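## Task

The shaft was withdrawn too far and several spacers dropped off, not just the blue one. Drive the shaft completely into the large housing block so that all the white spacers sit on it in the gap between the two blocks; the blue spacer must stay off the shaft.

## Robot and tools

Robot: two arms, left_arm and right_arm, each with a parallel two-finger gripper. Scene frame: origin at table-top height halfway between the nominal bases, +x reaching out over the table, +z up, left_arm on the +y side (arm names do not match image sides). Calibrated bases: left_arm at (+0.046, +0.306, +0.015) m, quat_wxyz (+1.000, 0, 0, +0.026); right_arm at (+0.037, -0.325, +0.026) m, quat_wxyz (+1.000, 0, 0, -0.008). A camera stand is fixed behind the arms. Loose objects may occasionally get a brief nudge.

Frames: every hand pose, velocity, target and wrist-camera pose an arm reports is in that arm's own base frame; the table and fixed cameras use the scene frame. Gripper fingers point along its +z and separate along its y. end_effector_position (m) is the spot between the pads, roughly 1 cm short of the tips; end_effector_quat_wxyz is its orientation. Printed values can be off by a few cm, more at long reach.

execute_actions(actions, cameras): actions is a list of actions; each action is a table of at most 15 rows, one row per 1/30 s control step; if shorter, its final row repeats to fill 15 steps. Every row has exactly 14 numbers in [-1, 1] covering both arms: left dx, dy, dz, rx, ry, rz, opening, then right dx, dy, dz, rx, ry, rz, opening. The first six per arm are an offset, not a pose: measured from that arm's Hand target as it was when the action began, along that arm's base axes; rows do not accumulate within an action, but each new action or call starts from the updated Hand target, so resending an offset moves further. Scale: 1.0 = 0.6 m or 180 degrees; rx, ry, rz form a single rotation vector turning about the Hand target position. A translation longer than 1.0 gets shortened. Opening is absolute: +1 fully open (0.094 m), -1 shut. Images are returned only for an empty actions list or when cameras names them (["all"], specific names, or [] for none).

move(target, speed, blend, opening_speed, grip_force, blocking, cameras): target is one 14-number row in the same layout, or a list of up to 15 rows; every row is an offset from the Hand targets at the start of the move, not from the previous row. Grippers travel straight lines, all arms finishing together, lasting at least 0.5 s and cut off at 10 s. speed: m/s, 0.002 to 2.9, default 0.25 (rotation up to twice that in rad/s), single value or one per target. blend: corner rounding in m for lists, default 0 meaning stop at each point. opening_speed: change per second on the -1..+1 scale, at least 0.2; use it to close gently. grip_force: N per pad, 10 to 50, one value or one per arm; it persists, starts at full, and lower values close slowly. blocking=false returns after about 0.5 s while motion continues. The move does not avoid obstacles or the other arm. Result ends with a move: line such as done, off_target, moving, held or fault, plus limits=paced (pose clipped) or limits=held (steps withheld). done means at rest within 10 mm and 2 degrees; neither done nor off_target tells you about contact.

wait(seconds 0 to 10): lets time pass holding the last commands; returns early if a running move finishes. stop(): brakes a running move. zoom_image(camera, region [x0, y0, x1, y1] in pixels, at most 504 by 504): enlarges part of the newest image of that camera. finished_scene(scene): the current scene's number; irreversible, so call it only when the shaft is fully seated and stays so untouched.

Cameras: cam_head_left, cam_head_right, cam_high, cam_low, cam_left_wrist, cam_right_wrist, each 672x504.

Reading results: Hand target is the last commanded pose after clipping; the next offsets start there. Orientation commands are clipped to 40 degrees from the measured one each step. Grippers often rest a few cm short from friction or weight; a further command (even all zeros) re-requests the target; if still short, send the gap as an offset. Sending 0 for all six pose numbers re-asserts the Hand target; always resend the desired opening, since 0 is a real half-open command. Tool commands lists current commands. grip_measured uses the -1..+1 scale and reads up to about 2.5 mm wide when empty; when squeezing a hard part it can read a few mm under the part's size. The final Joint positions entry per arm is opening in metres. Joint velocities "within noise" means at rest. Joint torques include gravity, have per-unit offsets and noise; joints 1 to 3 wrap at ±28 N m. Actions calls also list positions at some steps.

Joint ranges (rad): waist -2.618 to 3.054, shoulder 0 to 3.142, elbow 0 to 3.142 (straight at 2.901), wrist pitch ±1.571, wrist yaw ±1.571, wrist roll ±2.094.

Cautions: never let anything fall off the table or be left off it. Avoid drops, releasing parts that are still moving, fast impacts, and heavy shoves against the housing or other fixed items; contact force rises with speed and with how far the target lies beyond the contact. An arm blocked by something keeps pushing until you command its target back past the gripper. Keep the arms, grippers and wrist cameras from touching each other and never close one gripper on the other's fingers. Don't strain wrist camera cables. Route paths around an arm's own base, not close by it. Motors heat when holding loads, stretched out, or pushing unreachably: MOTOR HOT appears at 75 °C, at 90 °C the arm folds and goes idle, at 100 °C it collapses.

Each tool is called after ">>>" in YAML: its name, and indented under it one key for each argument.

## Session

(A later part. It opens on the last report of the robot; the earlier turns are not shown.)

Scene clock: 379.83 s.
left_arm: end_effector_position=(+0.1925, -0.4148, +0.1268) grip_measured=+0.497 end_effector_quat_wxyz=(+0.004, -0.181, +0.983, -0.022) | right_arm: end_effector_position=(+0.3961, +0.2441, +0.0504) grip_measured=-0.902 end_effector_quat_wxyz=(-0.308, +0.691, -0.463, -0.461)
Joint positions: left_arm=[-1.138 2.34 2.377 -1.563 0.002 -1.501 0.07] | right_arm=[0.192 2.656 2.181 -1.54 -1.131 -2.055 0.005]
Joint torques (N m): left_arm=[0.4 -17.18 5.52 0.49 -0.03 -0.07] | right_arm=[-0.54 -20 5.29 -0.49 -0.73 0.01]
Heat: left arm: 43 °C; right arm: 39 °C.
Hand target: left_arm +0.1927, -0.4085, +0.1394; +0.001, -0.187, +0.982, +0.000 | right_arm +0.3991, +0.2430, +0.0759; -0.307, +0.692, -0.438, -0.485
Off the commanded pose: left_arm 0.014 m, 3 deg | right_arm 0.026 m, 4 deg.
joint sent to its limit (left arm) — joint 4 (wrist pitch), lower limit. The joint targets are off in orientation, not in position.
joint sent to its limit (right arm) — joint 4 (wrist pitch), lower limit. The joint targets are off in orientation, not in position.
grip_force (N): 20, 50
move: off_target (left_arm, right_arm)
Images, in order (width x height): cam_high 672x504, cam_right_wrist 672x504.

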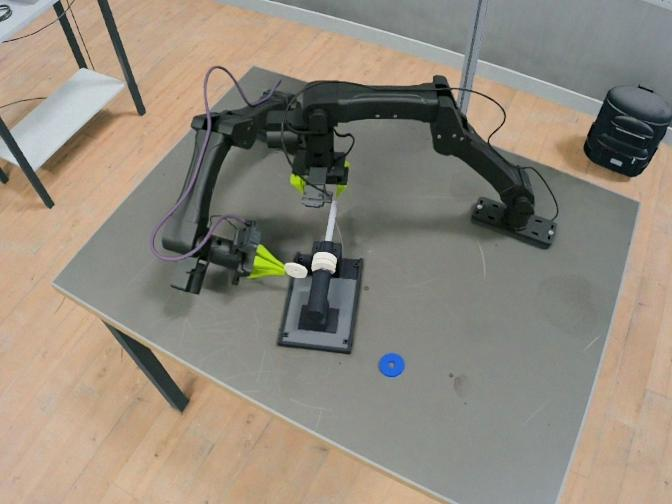

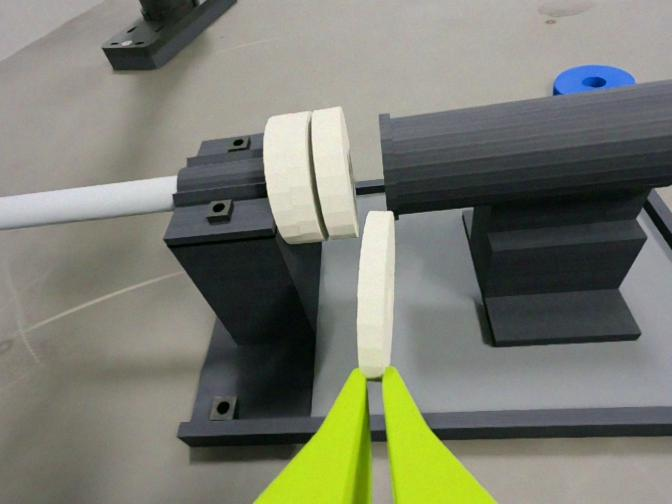

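>>> move:
  target: [0,0,0,0,0,0,0.5,0,0,-0.058,0,0,0.04,-1]
  speed: 0.06
  cameras: ["cam_right_wrist","cam_high"]

>>> zoom_image:
  camera: "cam_right_wrist"
  region: [240, 90, 480, 430]

>>> zoom_image:
  camera: "cam_high"
  region: [276, 240, 346, 300]

Scene clock: 388.90 s.
left_arm: end_effector_position=(+0.1925, -0.4148, +0.1268) grip_measured=+0.497 end_effector_quat_wxyz=(+0.004, -0.181, +0.983, -0.022) | right_arm: end_effector_position=(+0.3977, +0.2402, +0.0442) grip_measured=-0.902 end_effector_quat_wxyz=(-0.300, +0.713, -0.453, -0.443)
Joint positions: left_arm=[-1.138 2.34 2.377 -1.563 0.002 -1.501 0.07] | right_arm=[0.192 2.665 2.207 -1.541 -1.081 -2.077 0.005]
Joint torques (N m): left_arm=[0.4 -17.18 5.52 0.49 -0.03 -0.07] | right_arm=[0.24 -12.62 7.98 -0.47 -0.62 -0.11]
Heat: left arm: 43 °C; right arm: 38 °C.
Hand target: left_arm +0.1927, -0.4085, +0.1394; +0.001, -0.187, +0.982, +0.000 | right_arm +0.3991, +0.2430, +0.0410; -0.276, +0.718, -0.394, -0.503
Off the commanded pose: left_arm 0.014 m, 3 deg | right_arm 0.004 m, 10 deg.
joint sent to its limit (left arm) — joint 4 (wrist pitch), lower limit. The joint targets are off in orientation, not in position.
joint sent to its limit (right arm) — joint 4 (wrist pitch), lower limit; joint 6 (wrist roll), lower limit. The joint targets are off in orientation, not in position.
grip_force (N): 20, 50
move: off_target (left_arm, right_arm)
Images, in order (width x height): cam_high 672x504, cam_right_wrist 672x504.

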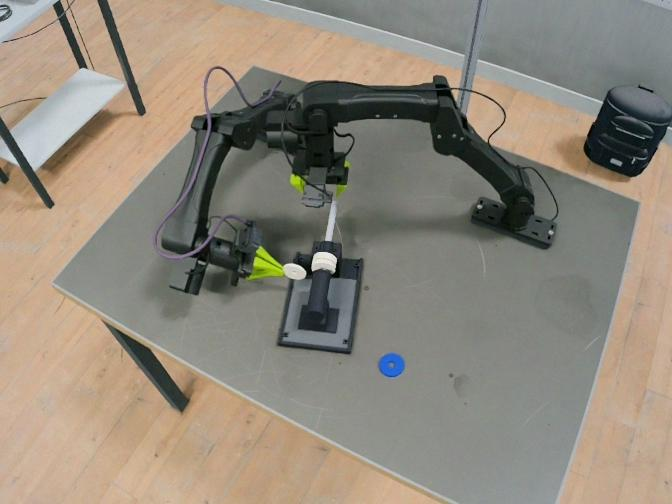

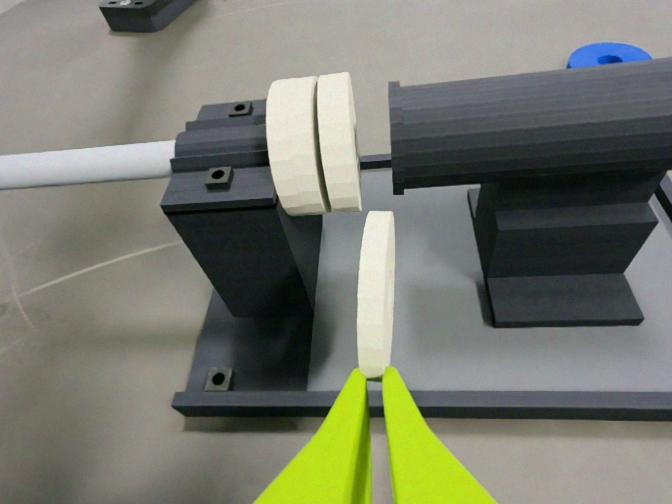

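Scaled by 1.482 from the camera's 672x504 image, which has a finer 960x720 frame.

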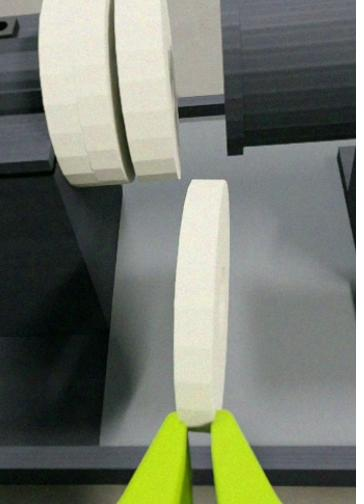

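Scaled by 7.200 from the camera's 672x504 image, which has a finer 960x720 frame.

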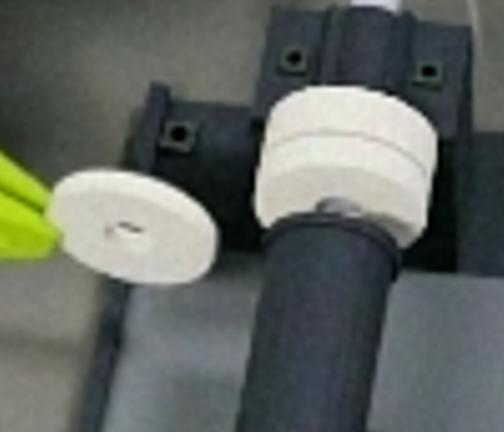

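>>> move:
  target: [0,0,0,0,0,0,0.5,-0.0107,0.0226,0,0,0,0,-1]
  speed: 0.04
  cameras: ["cam_right_wrist","cam_high"]

>>> zoom_image:
  camera: "cam_right_wrist"
  region: [240, 90, 480, 430]

>>> zoom_image:
  camera: "cam_high"
  region: [276, 240, 346, 300]

Scene clock: 401.90 s.
left_arm: end_effector_position=(+0.1925, -0.4148, +0.1268) grip_measured=+0.497 end_effector_quat_wxyz=(+0.004, -0.181, +0.983, -0.022) | right_arm: end_effector_position=(+0.3913, +0.2508, +0.0420) grip_measured=-0.902 end_effector_quat_wxyz=(-0.293, +0.719, -0.444, -0.448)
Joint positions: left_arm=[-1.138 2.34 2.377 -1.563 0.002 -1.501 0.07] | right_arm=[0.218 2.672 2.211 -1.541 -1.08 -2.077 0.005]
Joint torques (N m): left_arm=[0.4 -17.18 5.52 0.49 -0.03 -0.07] | right_arm=[0.5 -12.57 8.06 -0.47 -0.76 -0.11]
Heat: left arm: 43 °C; right arm: 39 °C.
Hand target: left_arm +0.1927, -0.4085, +0.1394; +0.001, -0.187, +0.982, +0.000 | right_arm +0.3926, +0.2566, +0.0409; -0.276, +0.718, -0.394, -0.504
Off the commanded pose: left_arm 0.014 m, 3 deg | right_arm 0.006 m, 9 deg.
joint sent to its limit (left arm) — joint 4 (wrist pitch), lower limit. The joint targets are off in orientation, not in position.
joint sent to its limit (right arm) — joint 4 (wrist pitch), lower limit; joint 6 (wrist roll), lower limit. The joint targets are off in orientation, not in position.
grip_force (N): 20, 50
move: off_target (left_arm, right_arm)
Images, in order (width x height): cam_high 672x504, cam_right_wrist 672x504.

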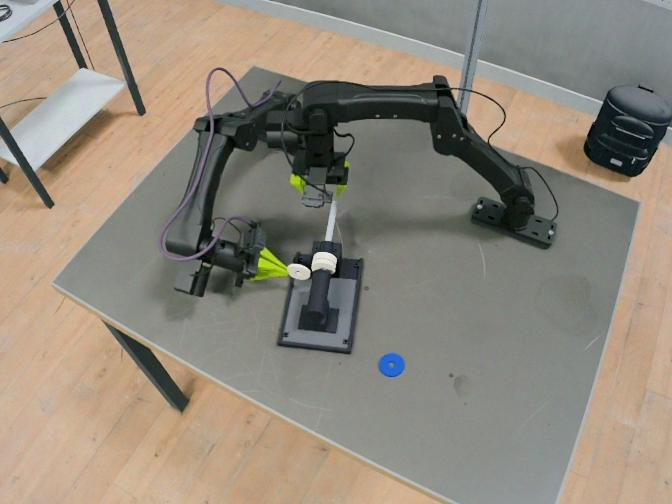

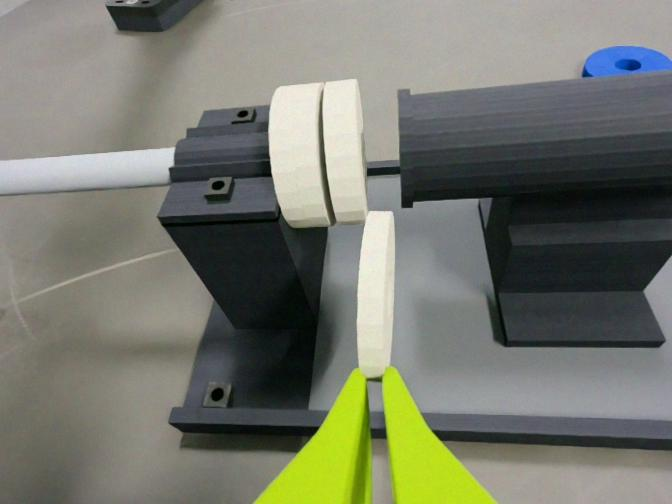

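Scaled by 1.482 from the camera's 672x504 image, which has a finer 960x720 frame.

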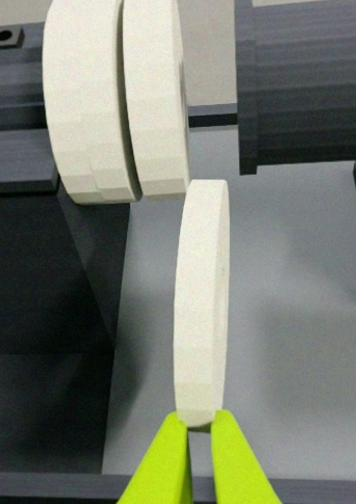

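Scaled by 7.200 from the camera's 672x504 image, which has a finer 960x720 frame.

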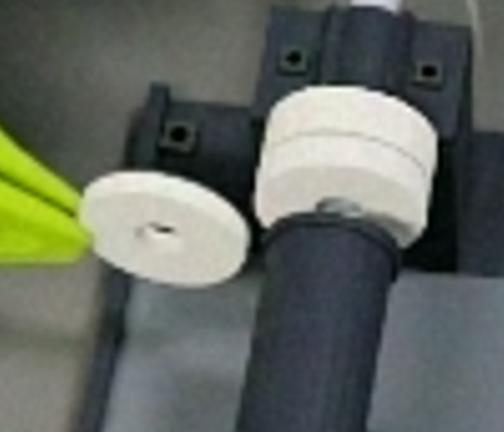

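>>> move:
  target: [0,0,0,0,0,0,0.5,0,0,0.0593,0,0,0,-1]
  speed: 0.06
  cameras: ["cam_right_wrist","cam_high"]

>>> zoom_image:
  camera: "cam_right_wrist"
  region: [240, 60, 480, 400]

>>> zoom_image:
  camera: "cam_high"
  region: [276, 240, 346, 300]

Scene clock: 407.80 s.
left_arm: end_effector_position=(+0.1925, -0.4148, +0.1268) grip_measured=+0.497 end_effector_quat_wxyz=(+0.004, -0.181, +0.983, -0.022) | right_arm: end_effector_position=(+0.3916, +0.2514, +0.0429) grip_measured=-0.902 end_effector_quat_wxyz=(-0.293, +0.715, -0.448, -0.450)
Joint positions: left_arm=[-1.138 2.34 2.377 -1.563 0.002 -1.501 0.07] | right_arm=[0.218 2.672 2.211 -1.541 -1.086 -2.068 0.005]
Joint torques (N m): left_arm=[0.42 -17.18 5.53 0.49 -0.03 -0.07] | right_arm=[0.32 -21.57 5.01 -0.48 -0.89 0]
Heat: left arm: 44 °C; right arm: 39 °C.
Hand target: left_arm +0.1927, -0.4085, +0.1394; +0.001, -0.187, +0.982, +0.000 | right_arm +0.3925, +0.2566, +0.0765; -0.276, +0.718, -0.394, -0.503
Off the commanded pose: left_arm 0.014 m, 3 deg | right_arm 0.034 m, 9 deg.
joint sent to its limit (left arm) — joint 4 (wrist pitch), lower limit. The joint targets are off in orientation, not in position.
joint sent to its limit (right arm) — joint 4 (wrist pitch), lower limit. The joint targets are off in orientation, not in position.
grip_force (N): 20, 50
move: off_target (left_arm, right_arm)
Images, in order (width x height): cam_high 672x504, cam_right_wrist 672x504.

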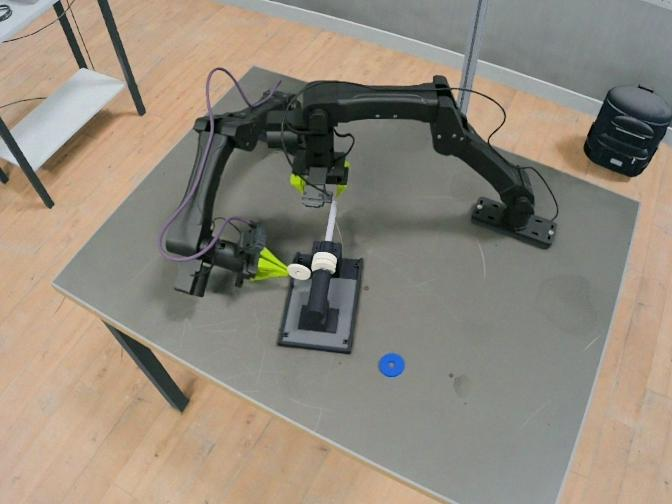

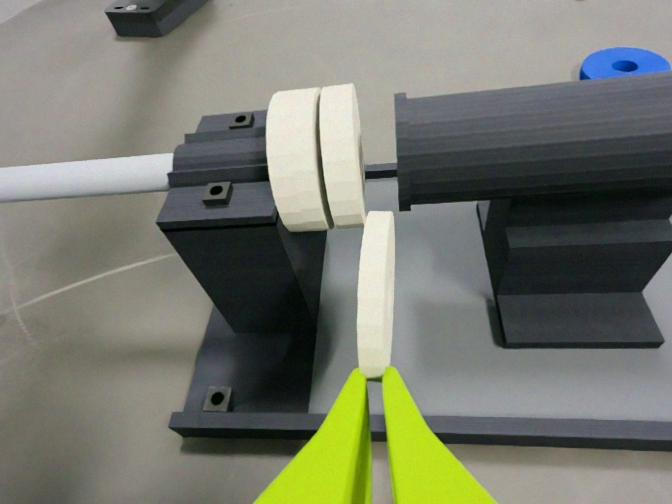

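Scaled by 1.482 from the camera's 672x504 image, which has a finer 960x720 frame.

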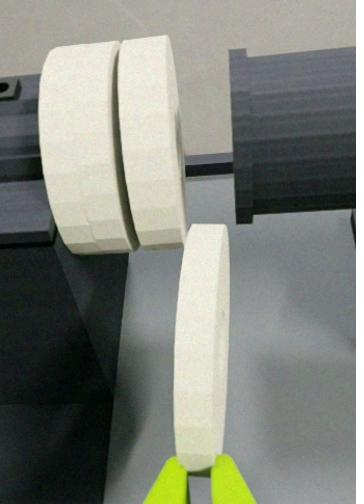

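Scaled by 7.200 from the camera's 672x504 image, which has a finer 960x720 frame.

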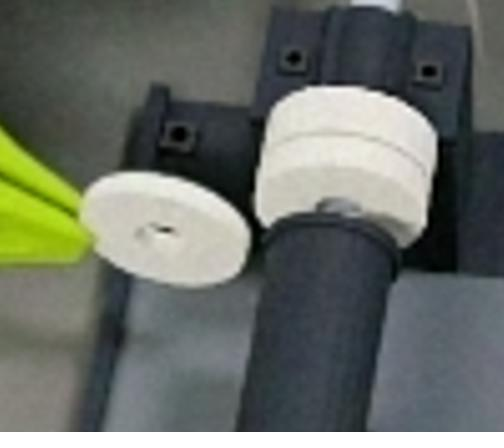

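>>> move:
  target: [0,0,0,0,0,0,0.5,0,0,0.0133,0,0,0,-1]
  speed: 0.06
  cameras: ["cam_right_wrist"]

Scene clock: 409.87 s.
left_arm: end_effector_position=(+0.1925, -0.4148, +0.1268) grip_measured=+0.497 end_effector_quat_wxyz=(+0.004, -0.181, +0.983, -0.022) | right_arm: end_effector_position=(+0.3934, +0.2520, +0.0532) grip_measured=-0.902 end_effector_quat_wxyz=(-0.298, +0.715, -0.448, -0.446)
Joint positions: left_arm=[-1.138 2.34 2.377 -1.563 0.002 -1.501 0.07] | right_arm=[0.218 2.648 2.211 -1.541 -1.089 -2.054 0.005]
Joint torques (N m): left_arm=[0.4 -17.18 5.52 0.49 -0.03 -0.07] | right_arm=[0.29 -21.2 4.72 -0.44 -0.88 -0.01]
Heat: left arm: 44 °C; right arm: 39 °C.
Hand target: left_arm +0.1927, -0.4085, +0.1394; +0.001, -0.187, +0.982, +0.000 | right_arm +0.3925, +0.2566, +0.0846; -0.276, +0.718, -0.394, -0.503
Off the commanded pose: left_arm 0.014 m, 3 deg | right_arm 0.032 m, 9 deg.
joint sent to its limit (left arm) — joint 4 (wrist pitch), lower limit. The joint targets are off in orientation, not in position.
joint sent to its limit (right arm) — joint 4 (wrist pitch), lower limit. The joint targets are off in orientation, not in position.
grip_force (N): 20, 50
move: off_target (left_arm, right_arm)
Images, in order (width x height): cam_right_wrist 672x504.

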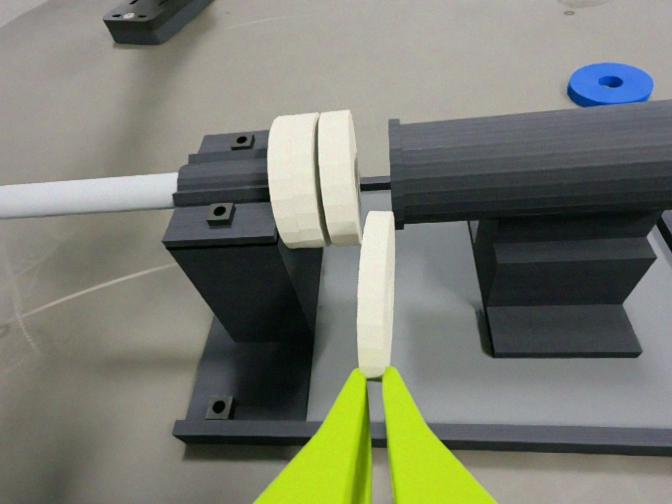

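>>> move:
  target: [0,0,0,0,0,0,0.5,-0.01,0.0211,-0.02,0,0,0,-1]
  speed: 0.04
  cameras: ["cam_right_wrist","cam_high"]

>>> zoom_image:
  camera: "cam_right_wrist"
  region: [240, 60, 480, 400]

>>> zoom_image:
  camera: "cam_high"
  region: [276, 240, 346, 300]

Scene clock: 415.97 s.
left_arm: end_effector_position=(+0.1925, -0.4148, +0.1268) grip_measured=+0.497 end_effector_quat_wxyz=(+0.004, -0.181, +0.983, -0.022) | right_arm: end_effector_position=(+0.3871, +0.2629, +0.0544) grip_measured=-0.902 end_effector_quat_wxyz=(-0.295, +0.719, -0.439, -0.452)
Joint positions: left_arm=[-1.138 2.34 2.377 -1.563 0.002 -1.501 0.07] | right_arm=[0.244 2.648 2.211 -1.541 -1.098 -2.053 0.005]
Joint torques (N m): left_arm=[0.4 -17.18 5.5 0.49 -0.03 -0.06] | right_arm=[0.51 -17.57 5.79 -0.43 -0.89 -0.08]
Motor temperatures (°C): left_arm=[25 44 33 28 24 23 27] | right_arm=[25 42 29 28 25 25 26]
Heat: left arm: 44 °C; right arm: 42 °C.
Hand target: left_arm +0.1927, -0.4085, +0.1394; +0.001, -0.187, +0.982, +0.000 | right_arm +0.3866, +0.2692, +0.0726; -0.276, +0.718, -0.394, -0.503
Off the commanded pose: left_arm 0.014 m, 3 deg | right_arm 0.019 m, 8 deg.
joint sent to its limit (left arm) — joint 4 (wrist pitch), lower limit. The joint targets are off in orientation, not in position.
joint sent to its limit (right arm) — joint 4 (wrist pitch), lower limit. The joint targets are off in orientation, not in position.
grip_force (N): 20, 50
move: off_target (left_arm, right_arm)
Images, in order (width x height): cam_high 672x504, cam_right_wrist 672x504.

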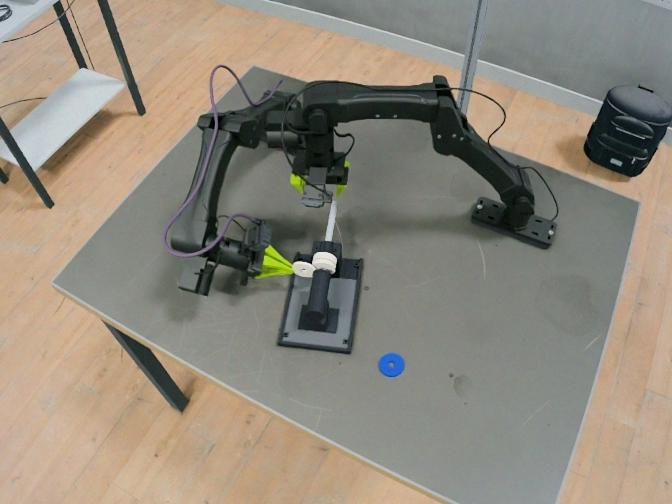

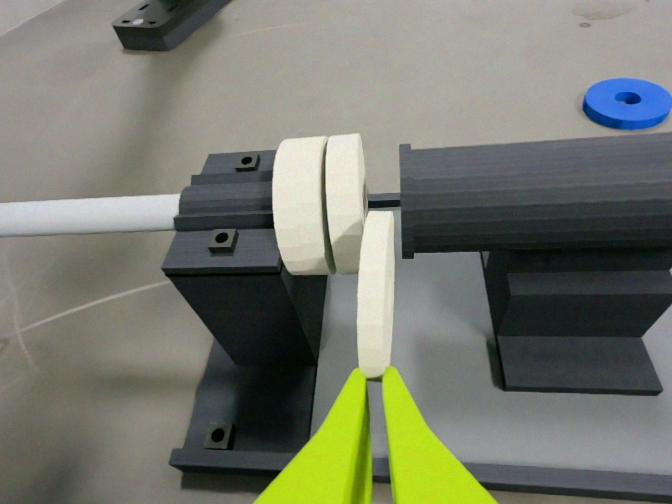

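Scaled by 1.482 from the camera's 672x504 image, which has a finer 960x720 frame.

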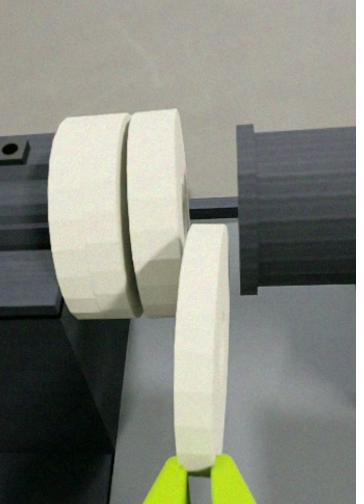

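Scaled by 7.200 from the camera's 672x504 image, which has a finer 960x720 frame.

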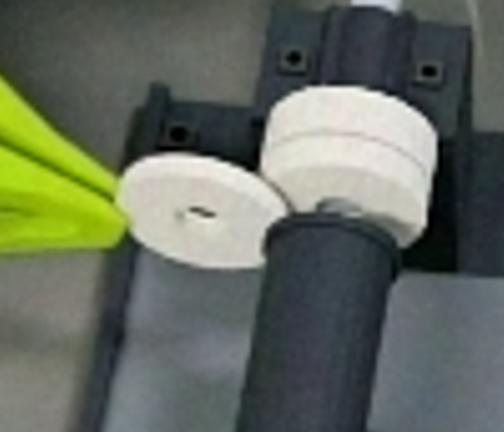

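>>> move:
  target: [0,0,0,0,0,0,0.5,0.009,0.0043,0,0,0,0,-1]
  speed: 0.03
  cameras: ["cam_right_wrist","cam_high"]

>>> zoom_image:
  camera: "cam_right_wrist"
  region: [240, 60, 480, 400]

>>> zoom_image:
  camera: "cam_high"
  region: [276, 240, 346, 300]

Scene clock: 422.17 s.
left_arm: end_effector_position=(+0.1925, -0.4148, +0.1268) grip_measured=+0.497 end_effector_quat_wxyz=(+0.004, -0.181, +0.983, -0.022) | right_arm: end_effector_position=(+0.3886, +0.2636, +0.0563) grip_measured=-0.902 end_effector_quat_wxyz=(-0.296, +0.717, -0.441, -0.452)
Joint positions: left_arm=[-1.138 2.34 2.377 -1.563 0.002 -1.501 0.07] | right_arm=[0.244 2.648 2.218 -1.541 -1.101 -2.043 0.005]
Joint torques (N m): left_arm=[0.39 -17.17 5.52 0.49 -0.03 -0.07] | right_arm=[0.66 -15.94 8.09 -0.41 -0.89 0.01]
Heat: left arm: 44 °C; right arm: 43 °C.
Hand target: left_arm +0.1927, -0.4085, +0.1394; +0.001, -0.187, +0.982, +0.000 | right_arm +0.3920, +0.2718, +0.0725; -0.276, +0.718, -0.394, -0.503
Off the commanded pose: left_arm 0.014 m, 3 deg | right_arm 0.019 m, 8 deg.
joint sent to its limit (left arm) — joint 4 (wrist pitch), lower limit. The joint targets are off in orientation, not in position.
joint sent to its limit (right arm) — joint 4 (wrist pitch), lower limit. The joint targets are off in orientation, not in position.
grip_force (N): 20, 50
move: off_target (left_arm, right_arm)
Images, in order (width x height): cam_high 672x504, cam_right_wrist 672x504.

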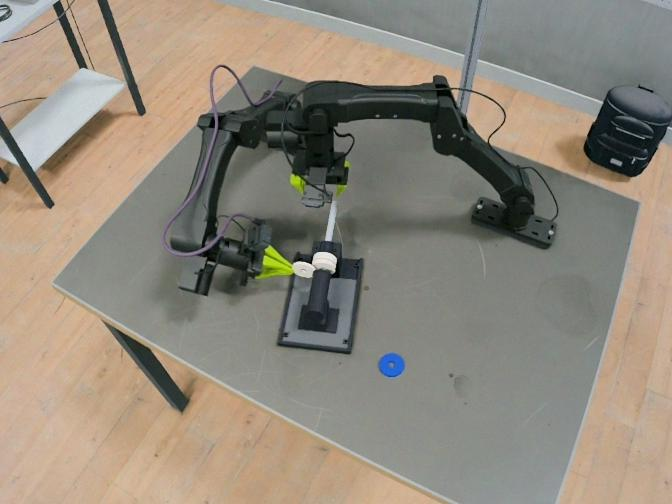

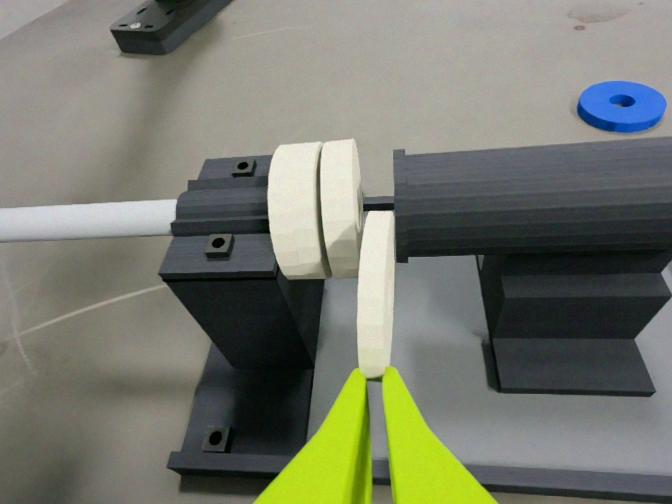

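Scaled by 1.482 from the camera's 672x504 image, which has a finer 960x720 frame.

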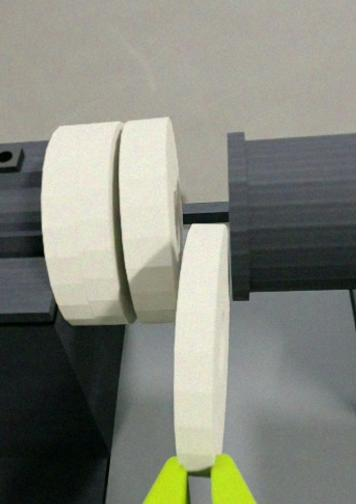

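Scaled by 7.200 from the camera's 672x504 image, which has a finer 960x720 frame.

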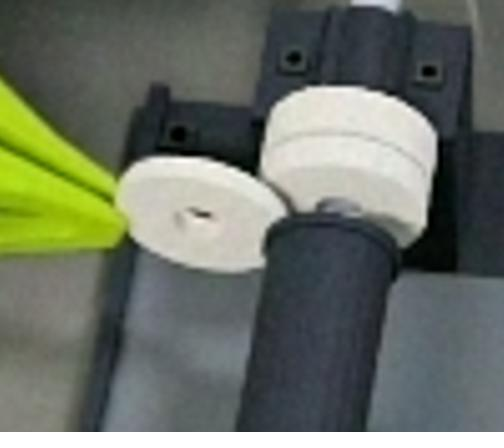

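>>> move:
  target: [0,0,0,0,0,0,0.5,0.006,0.0028,-0.01,0,0,0,-1]
  speed: 0.03
  cameras: ["cam_right_wrist","cam_high"]

>>> zoom_image:
  camera: "cam_right_wrist"
  region: [240, 60, 480, 400]

>>> zoom_image:
  camera: "cam_high"
  region: [276, 240, 346, 300]

Scene clock: 425.53 s.
left_arm: end_effector_position=(+0.1925, -0.4148, +0.1268) grip_measured=+0.497 end_effector_quat_wxyz=(+0.004, -0.181, +0.983, -0.022) | right_arm: end_effector_position=(+0.3920, +0.2660, +0.0624) grip_measured=-0.904 end_effector_quat_wxyz=(-0.301, +0.721, -0.436, -0.446)
Joint positions: left_arm=[-1.138 2.34 2.377 -1.563 0.002 -1.501 0.07] | right_arm=[0.248 2.648 2.248 -1.549 -1.101 -2.04 0.005]
Joint torques (N m): left_arm=[0.4 -17.18 5.52 0.49 -0.03 -0.07] | right_arm=[0.47 -13.31 8.39 -0.31 -0.92 0.02]
Heat: left arm: 44 °C; right arm: 43 °C.
Hand target: left_arm +0.1927, -0.4085, +0.1394; +0.001, -0.187, +0.982, +0.000 | right_arm +0.3957, +0.2734, +0.0666; -0.276, +0.718, -0.394, -0.503
Off the commanded pose: left_arm 0.014 m, 3 deg | right_arm 0.009 m, 9 deg.
joint sent to its limit (left arm) — joint 4 (wrist pitch), lower limit. The joint targets are off in orientation, not in position.
joint sent to its limit (right arm) — joint 4 (wrist pitch), lower limit. The joint targets are off in orientation, not in position.
grip_force (N): 20, 50
move: off_target (left_arm, right_arm)
Images, in order (width x height): cam_high 672x504, cam_right_wrist 672x504.

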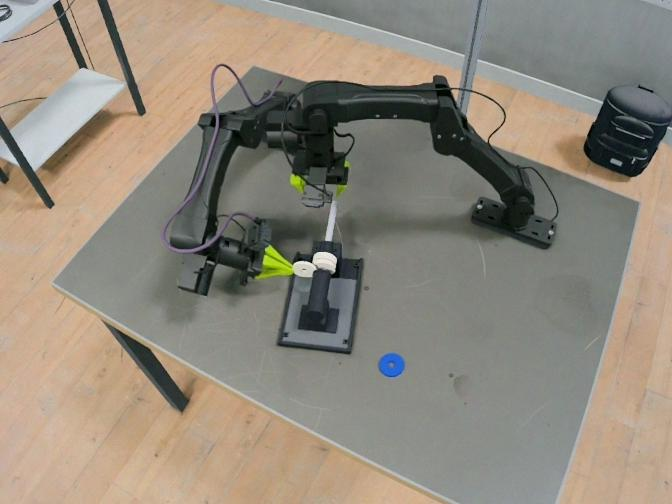

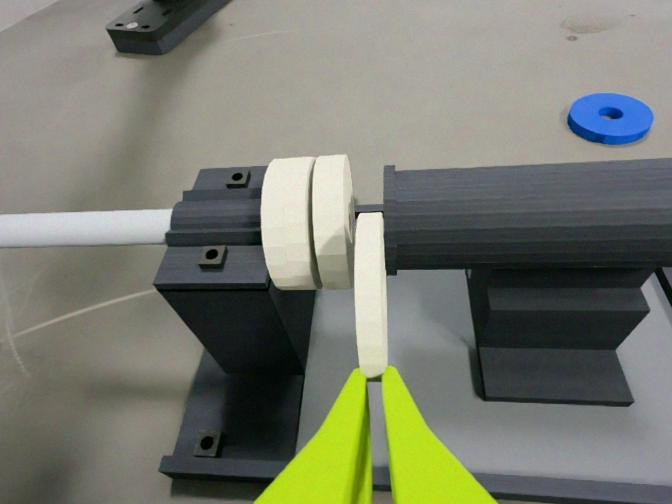

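Scaled by 1.482 from the camera's 672x504 image, which has a finer 960x720 frame.

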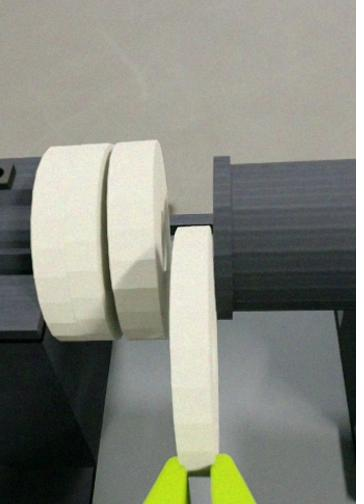

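Scaled by 7.200 from the camera's 672x504 image, which has a finer 960x720 frame.

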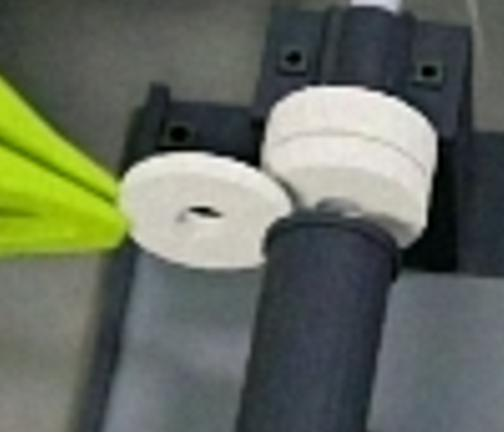

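>>> move:
  target: [0,0,0,0,0,0,0.5,-0.0008,-0.0004,-0.0142,0,0,0,-1]
  speed: 0.03
  cameras: ["cam_right_wrist","cam_high"]

>>> zoom_image:
  camera: "cam_right_wrist"
  region: [240, 60, 480, 400]

>>> zoom_image:
  camera: "cam_high"
  region: [276, 240, 346, 300]

Scene clock: 430.67 s.
left_arm: end_effector_position=(+0.1925, -0.4148, +0.1268) grip_measured=+0.497 end_effector_quat_wxyz=(+0.004, -0.181, +0.983, -0.022) | right_arm: end_effector_position=(+0.3922, +0.2660, +0.0580) grip_measured=-0.904 end_effector_quat_wxyz=(-0.299, +0.720, -0.437, -0.448)
Joint positions: left_arm=[-1.138 2.34 2.377 -1.563 0.002 -1.501 0.07] | right_arm=[0.248 2.662 2.254 -1.55 -1.101 -2.043 0.005]
Joint torques (N m): left_arm=[0.39 -17.2 5.52 0.48 -0.03 -0.07] | right_arm=[0.47 -12.62 8.29 -0.3 -0.9 -0.1]
Heat: left arm: 44 °C; right arm: 42 °C.
Hand target: left_arm +0.1927, -0.4085, +0.1394; +0.001, -0.187, +0.982, +0.000 | right_arm +0.3952, +0.2732, +0.0580; -0.276, +0.718, -0.394, -0.503
Off the commanded pose: left_arm 0.014 m, 3 deg | right_arm 0.008 m, 8 deg.
joint sent to its limit (left arm) — joint 4 (wrist pitch), lower limit. The joint targets are off in orientation, not in position.
joint sent to its limit (right arm) — joint 4 (wrist pitch), lower limit. The joint targets are off in orientation, not in position.
grip_force (N): 20, 50
move: off_target (left_arm, right_arm)
Images, in order (width x height): cam_high 672x504, cam_right_wrist 672x504.

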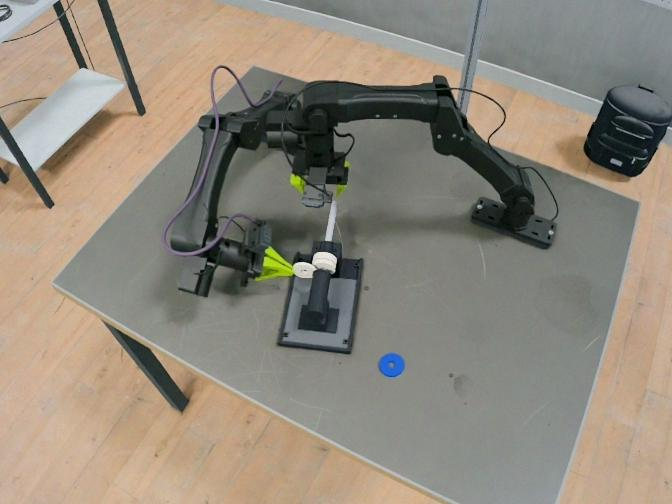

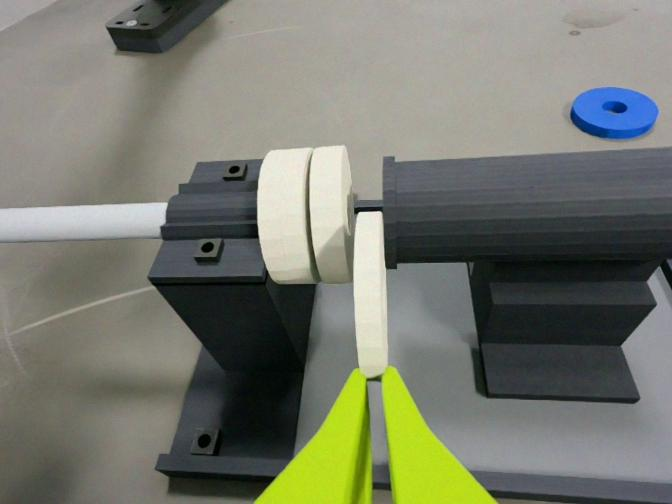

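Scaled by 1.482 from the camera's 672x504 image, which has a finer 960x720 frame.

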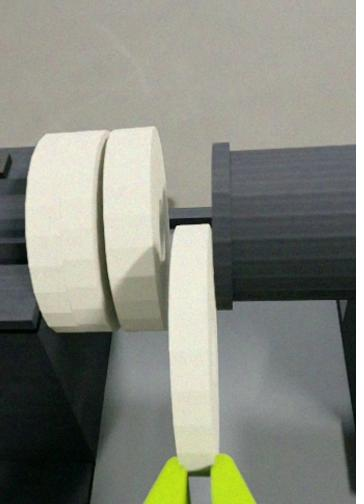

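Scaled by 7.200 from the camera's 672x504 image, which has a finer 960x720 frame.

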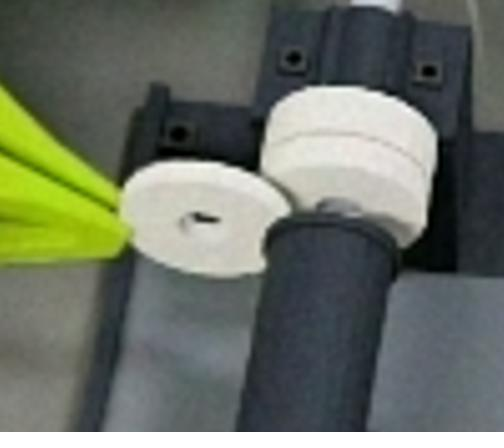

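>>> move:
  target: [0,0,0,0,0,0,0.5,-0.0142,0.0301,-0.005,0,0,0,-1]
  speed: 0.04
  cameras: ["cam_right_wrist","cam_high"]

>>> zoom_image:
  camera: "cam_right_wrist"
  region: [240, 60, 480, 400]

>>> zoom_image:
  camera: "cam_high"
  region: [276, 240, 346, 300]

Scene clock: 434.40 s.
left_arm: end_effector_position=(+0.1925, -0.4148, +0.1268) grip_measured=+0.497 end_effector_quat_wxyz=(+0.004, -0.181, +0.983, -0.022) | right_arm: end_effector_position=(+0.3842, +0.2842, +0.0552) grip_measured=-0.904 end_effector_quat_wxyz=(-0.294, +0.725, -0.423, -0.457)
Joint positions: left_arm=[-1.138 2.34 2.377 -1.563 0.002 -1.501 0.07] | right_arm=[0.289 2.684 2.279 -1.55 -1.114 -2.037 0.005]
Joint torques (N m): left_arm=[0.39 -17.18 5.53 0.49 -0.03 -0.07] | right_arm=[0.47 -12.74 8.18 -0.29 -0.9 0]
Heat: left arm: 44 °C; right arm: 42 °C.
Hand target: left_arm +0.1927, -0.4085, +0.1394; +0.001, -0.187, +0.982, +0.000 | right_arm +0.3866, +0.2914, +0.0550; -0.276, +0.718, -0.394, -0.503
Off the commanded pose: left_arm 0.014 m, 3 deg | right_arm 0.007 m, 7 deg.
joint sent to its limit (left arm) — joint 4 (wrist pitch), lower limit. The joint targets are off in orientation, not in position.
joint sent to its limit (right arm) — joint 4 (wrist pitch), lower limit. The joint targets are off in orientation, not in position.
grip_force (N): 20, 50
move: off_target (left_arm, right_arm)
Images, in order (width x height): cam_high 672x504, cam_right_wrist 672x504.

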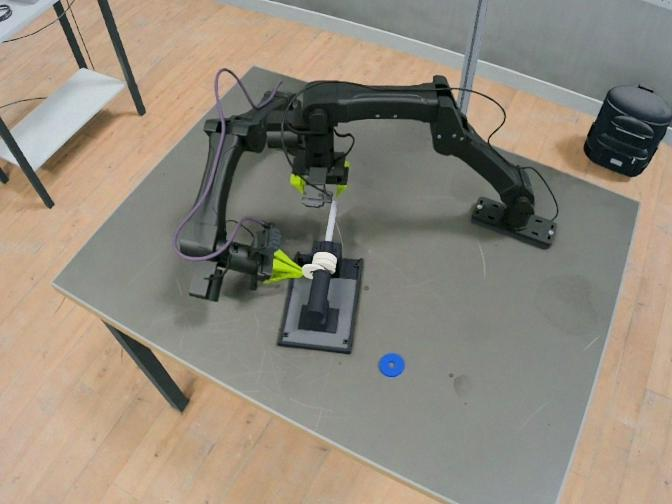

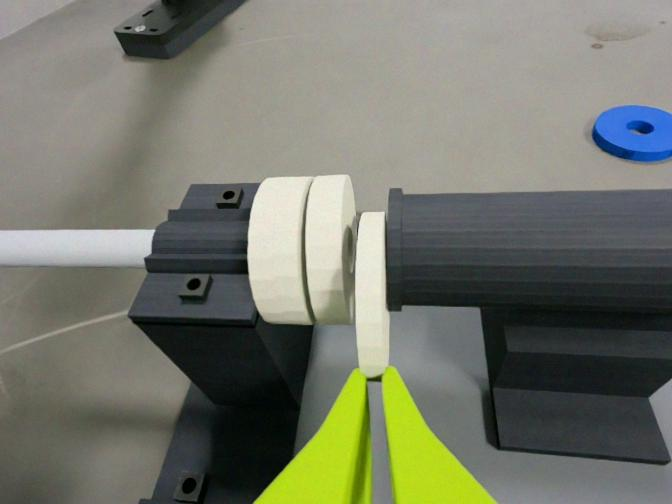

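Scaled by 1.482 from the camera's 672x504 image, which has a finer 960x720 frame.

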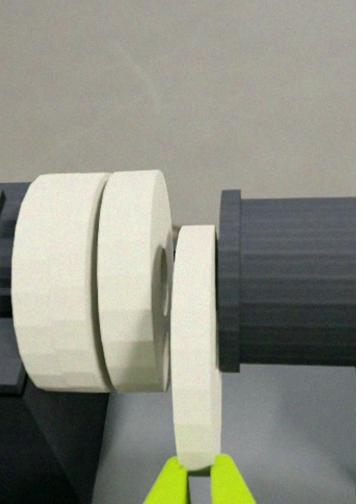

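Scaled by 7.200 from the camera's 672x504 image, which has a finer 960x720 frame.

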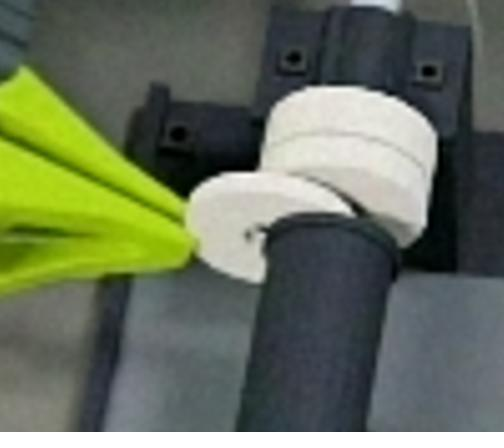

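>>> move:
  target: [0,0,0,0,0,0,0.5,-0.0151,-0.0071,-0.003,0,0,0,-1]
  speed: 0.03
  cameras: ["cam_right_wrist"]

>>> zoom_image:
  camera: "cam_right_wrist"
  region: [240, 60, 480, 400]

Scene clock: 440.43 s.
left_arm: end_effector_position=(+0.1925, -0.4148, +0.1268) grip_measured=+0.497 end_effector_quat_wxyz=(+0.004, -0.181, +0.983, -0.022) | right_arm: end_effector_position=(+0.3806, +0.2832, +0.0513) grip_measured=-0.904 end_effector_quat_wxyz=(-0.293, +0.726, -0.419, -0.460)
Joint positions: left_arm=[-1.138 2.34 2.377 -1.563 0.002 -1.501 0.07] | right_arm=[0.289 2.684 2.258 -1.55 -1.114 -2.059 0.005]
Joint torques (N m): left_arm=[0.39 -17.18 5.53 0.49 -0.03 -0.07] | right_arm=[0.31 -14.98 4.81 -0.32 -0.85 -0.11]
Heat: left arm: 44 °C; right arm: 41 °C.
Hand target: left_arm +0.1927, -0.4085, +0.1394; +0.001, -0.187, +0.982, +0.000 | right_arm +0.3775, +0.2871, +0.0531; -0.276, +0.718, -0.394, -0.503
Off the commanded pose: left_arm 0.014 m, 3 deg | right_arm 0.005 m, 6 deg.
joint sent to its limit (left arm) — joint 4 (wrist pitch), lower limit. The joint targets are off in orientation, not in position.
joint sent to its limit (right arm) — joint 4 (wrist pitch), lower limit. The joint targets are off in orientation, not in position.
grip_force (N): 20, 50
move: off_target (left_arm, right_arm)
Images, in order (width x height): cam_right_wrist 672x504.

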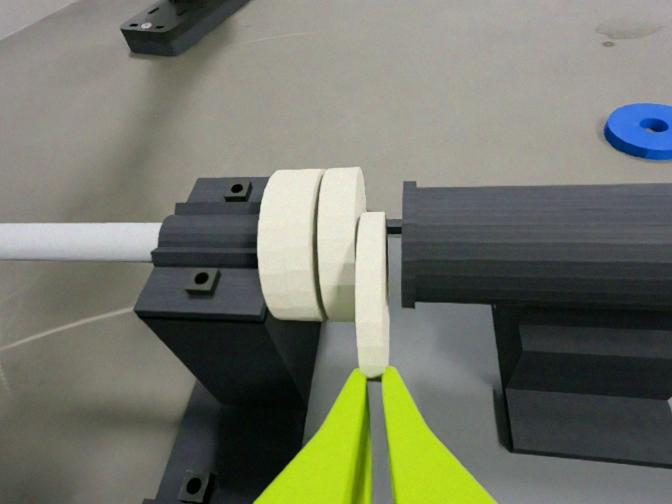

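Scaled by 1.482 from the camera's 672x504 image, which has a finer 960x720 frame.

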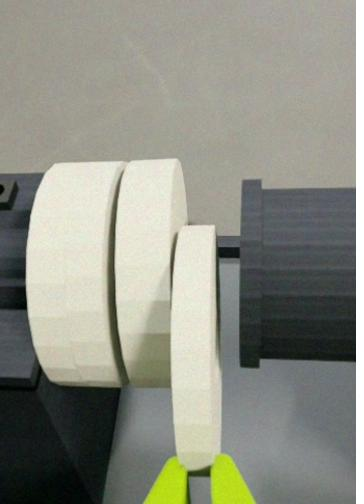

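>>> move:
  target: [0,0,0,0,0,0,0.5,-0.0038,-0.0018,0,0,0,0,-1]
  speed: 0.03
  cameras: ["cam_right_wrist"]

>>> zoom_image:
  camera: "cam_right_wrist"
  region: [240, 60, 480, 400]

Scene clock: 442.83 s.
left_arm: end_effector_position=(+0.1925, -0.4148, +0.1268) grip_measured=+0.497 end_effector_quat_wxyz=(+0.004, -0.181, +0.983, -0.022) | right_arm: end_effector_position=(+0.3777, +0.2823, +0.0483) grip_measured=-0.904 end_effector_quat_wxyz=(-0.290, +0.725, -0.419, -0.463)
Joint positions: left_arm=[-1.138 2.34 2.377 -1.563 0.002 -1.501 0.07] | right_arm=[0.289 2.684 2.242 -1.55 -1.114 -2.068 0.005]
Joint torques (N m): left_arm=[0.4 -17.2 5.52 0.49 -0.03 -0.07] | right_arm=[0.25 -15.65 4.77 -0.35 -0.83 -0.11]
Heat: left arm: 44 °C; right arm: 40 °C.
Hand target: left_arm +0.1927, -0.4085, +0.1394; +0.001, -0.187, +0.982, +0.000 | right_arm +0.3752, +0.2860, +0.0531; -0.276, +0.718, -0.394, -0.503
Off the commanded pose: left_arm 0.014 m, 3 deg | right_arm 0.007 m, 6 deg.
joint sent to its limit (left arm) — joint 4 (wrist pitch), lower limit. The joint targets are off in orientation, not in position.
joint sent to its limit (right arm) — joint 4 (wrist pitch), lower limit. The joint targets are off in orientation, not in position.
grip_force (N): 20, 50
move: off_target (left_arm, right_arm)
Images, in order (width x height): cam_right_wrist 672x504.

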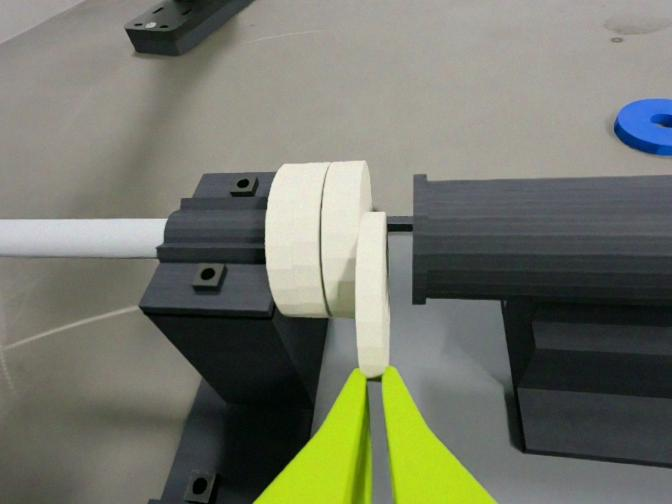

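Scaled by 1.482 from the camera's 672x504 image, which has a finer 960x720 frame.

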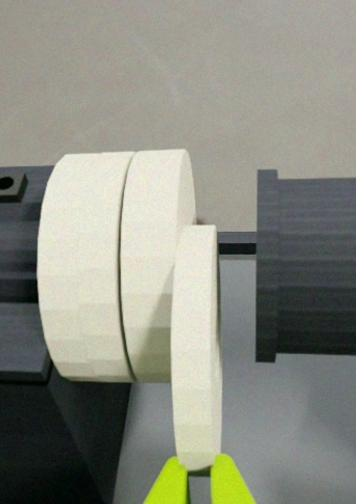

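>>> move:
  target: [0,0,0,0,0,0,0.5,0.0181,0.0085,-0.006,0,0,0,-1]
  speed: 0.03
  cameras: ["cam_right_wrist"]

>>> zoom_image:
  camera: "cam_right_wrist"
  region: [240, 60, 480, 400]

Scene clock: 445.17 s.
left_arm: end_effector_position=(+0.1925, -0.4148, +0.1268) grip_measured=+0.497 end_effector_quat_wxyz=(+0.004, -0.181, +0.983, -0.022) | right_arm: end_effector_position=(+0.3838, +0.2842, +0.0499) grip_measured=-0.904 end_effector_quat_wxyz=(-0.293, +0.725, -0.422, -0.459)
Joint positions: left_arm=[-1.138 2.34 2.377 -1.563 0.002 -1.501 0.07] | right_arm=[0.289 2.697 2.281 -1.55 -1.114 -2.046 0.005]
Joint torques (N m): left_arm=[0.39 -17.17 5.53 0.48 -0.03 -0.07] | right_arm=[0.47 -12.83 8.13 -0.31 -0.89 -0.01]
Heat: left arm: 44 °C; right arm: 40 °C.
Hand target: left_arm +0.1927, -0.4085, +0.1394; +0.001, -0.187, +0.982, +0.000 | right_arm +0.3861, +0.2911, +0.0497; -0.276, +0.718, -0.394, -0.503
Off the commanded pose: left_arm 0.014 m, 3 deg | right_arm 0.007 m, 6 deg.
joint sent to its limit (left arm) — joint 4 (wrist pitch), lower limit. The joint targets are off in orientation, not in position.
joint sent to its limit (right arm) — joint 4 (wrist pitch), lower limit. The joint targets are off in orientation, not in position.
grip_force (N): 20, 50
move: off_target (left_arm, right_arm)
Images, in order (width x height): cam_right_wrist 672x504.

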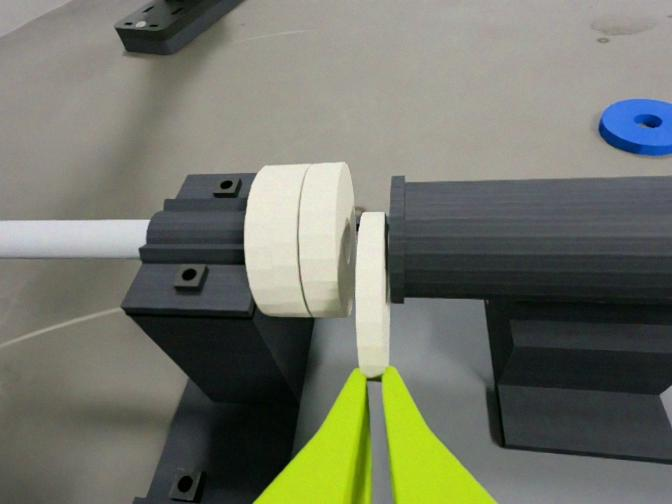

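Scaled by 1.482 from the camera's 672x504 image, which has a finer 960x720 frame.

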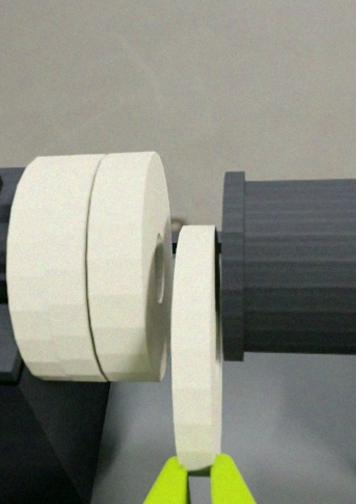

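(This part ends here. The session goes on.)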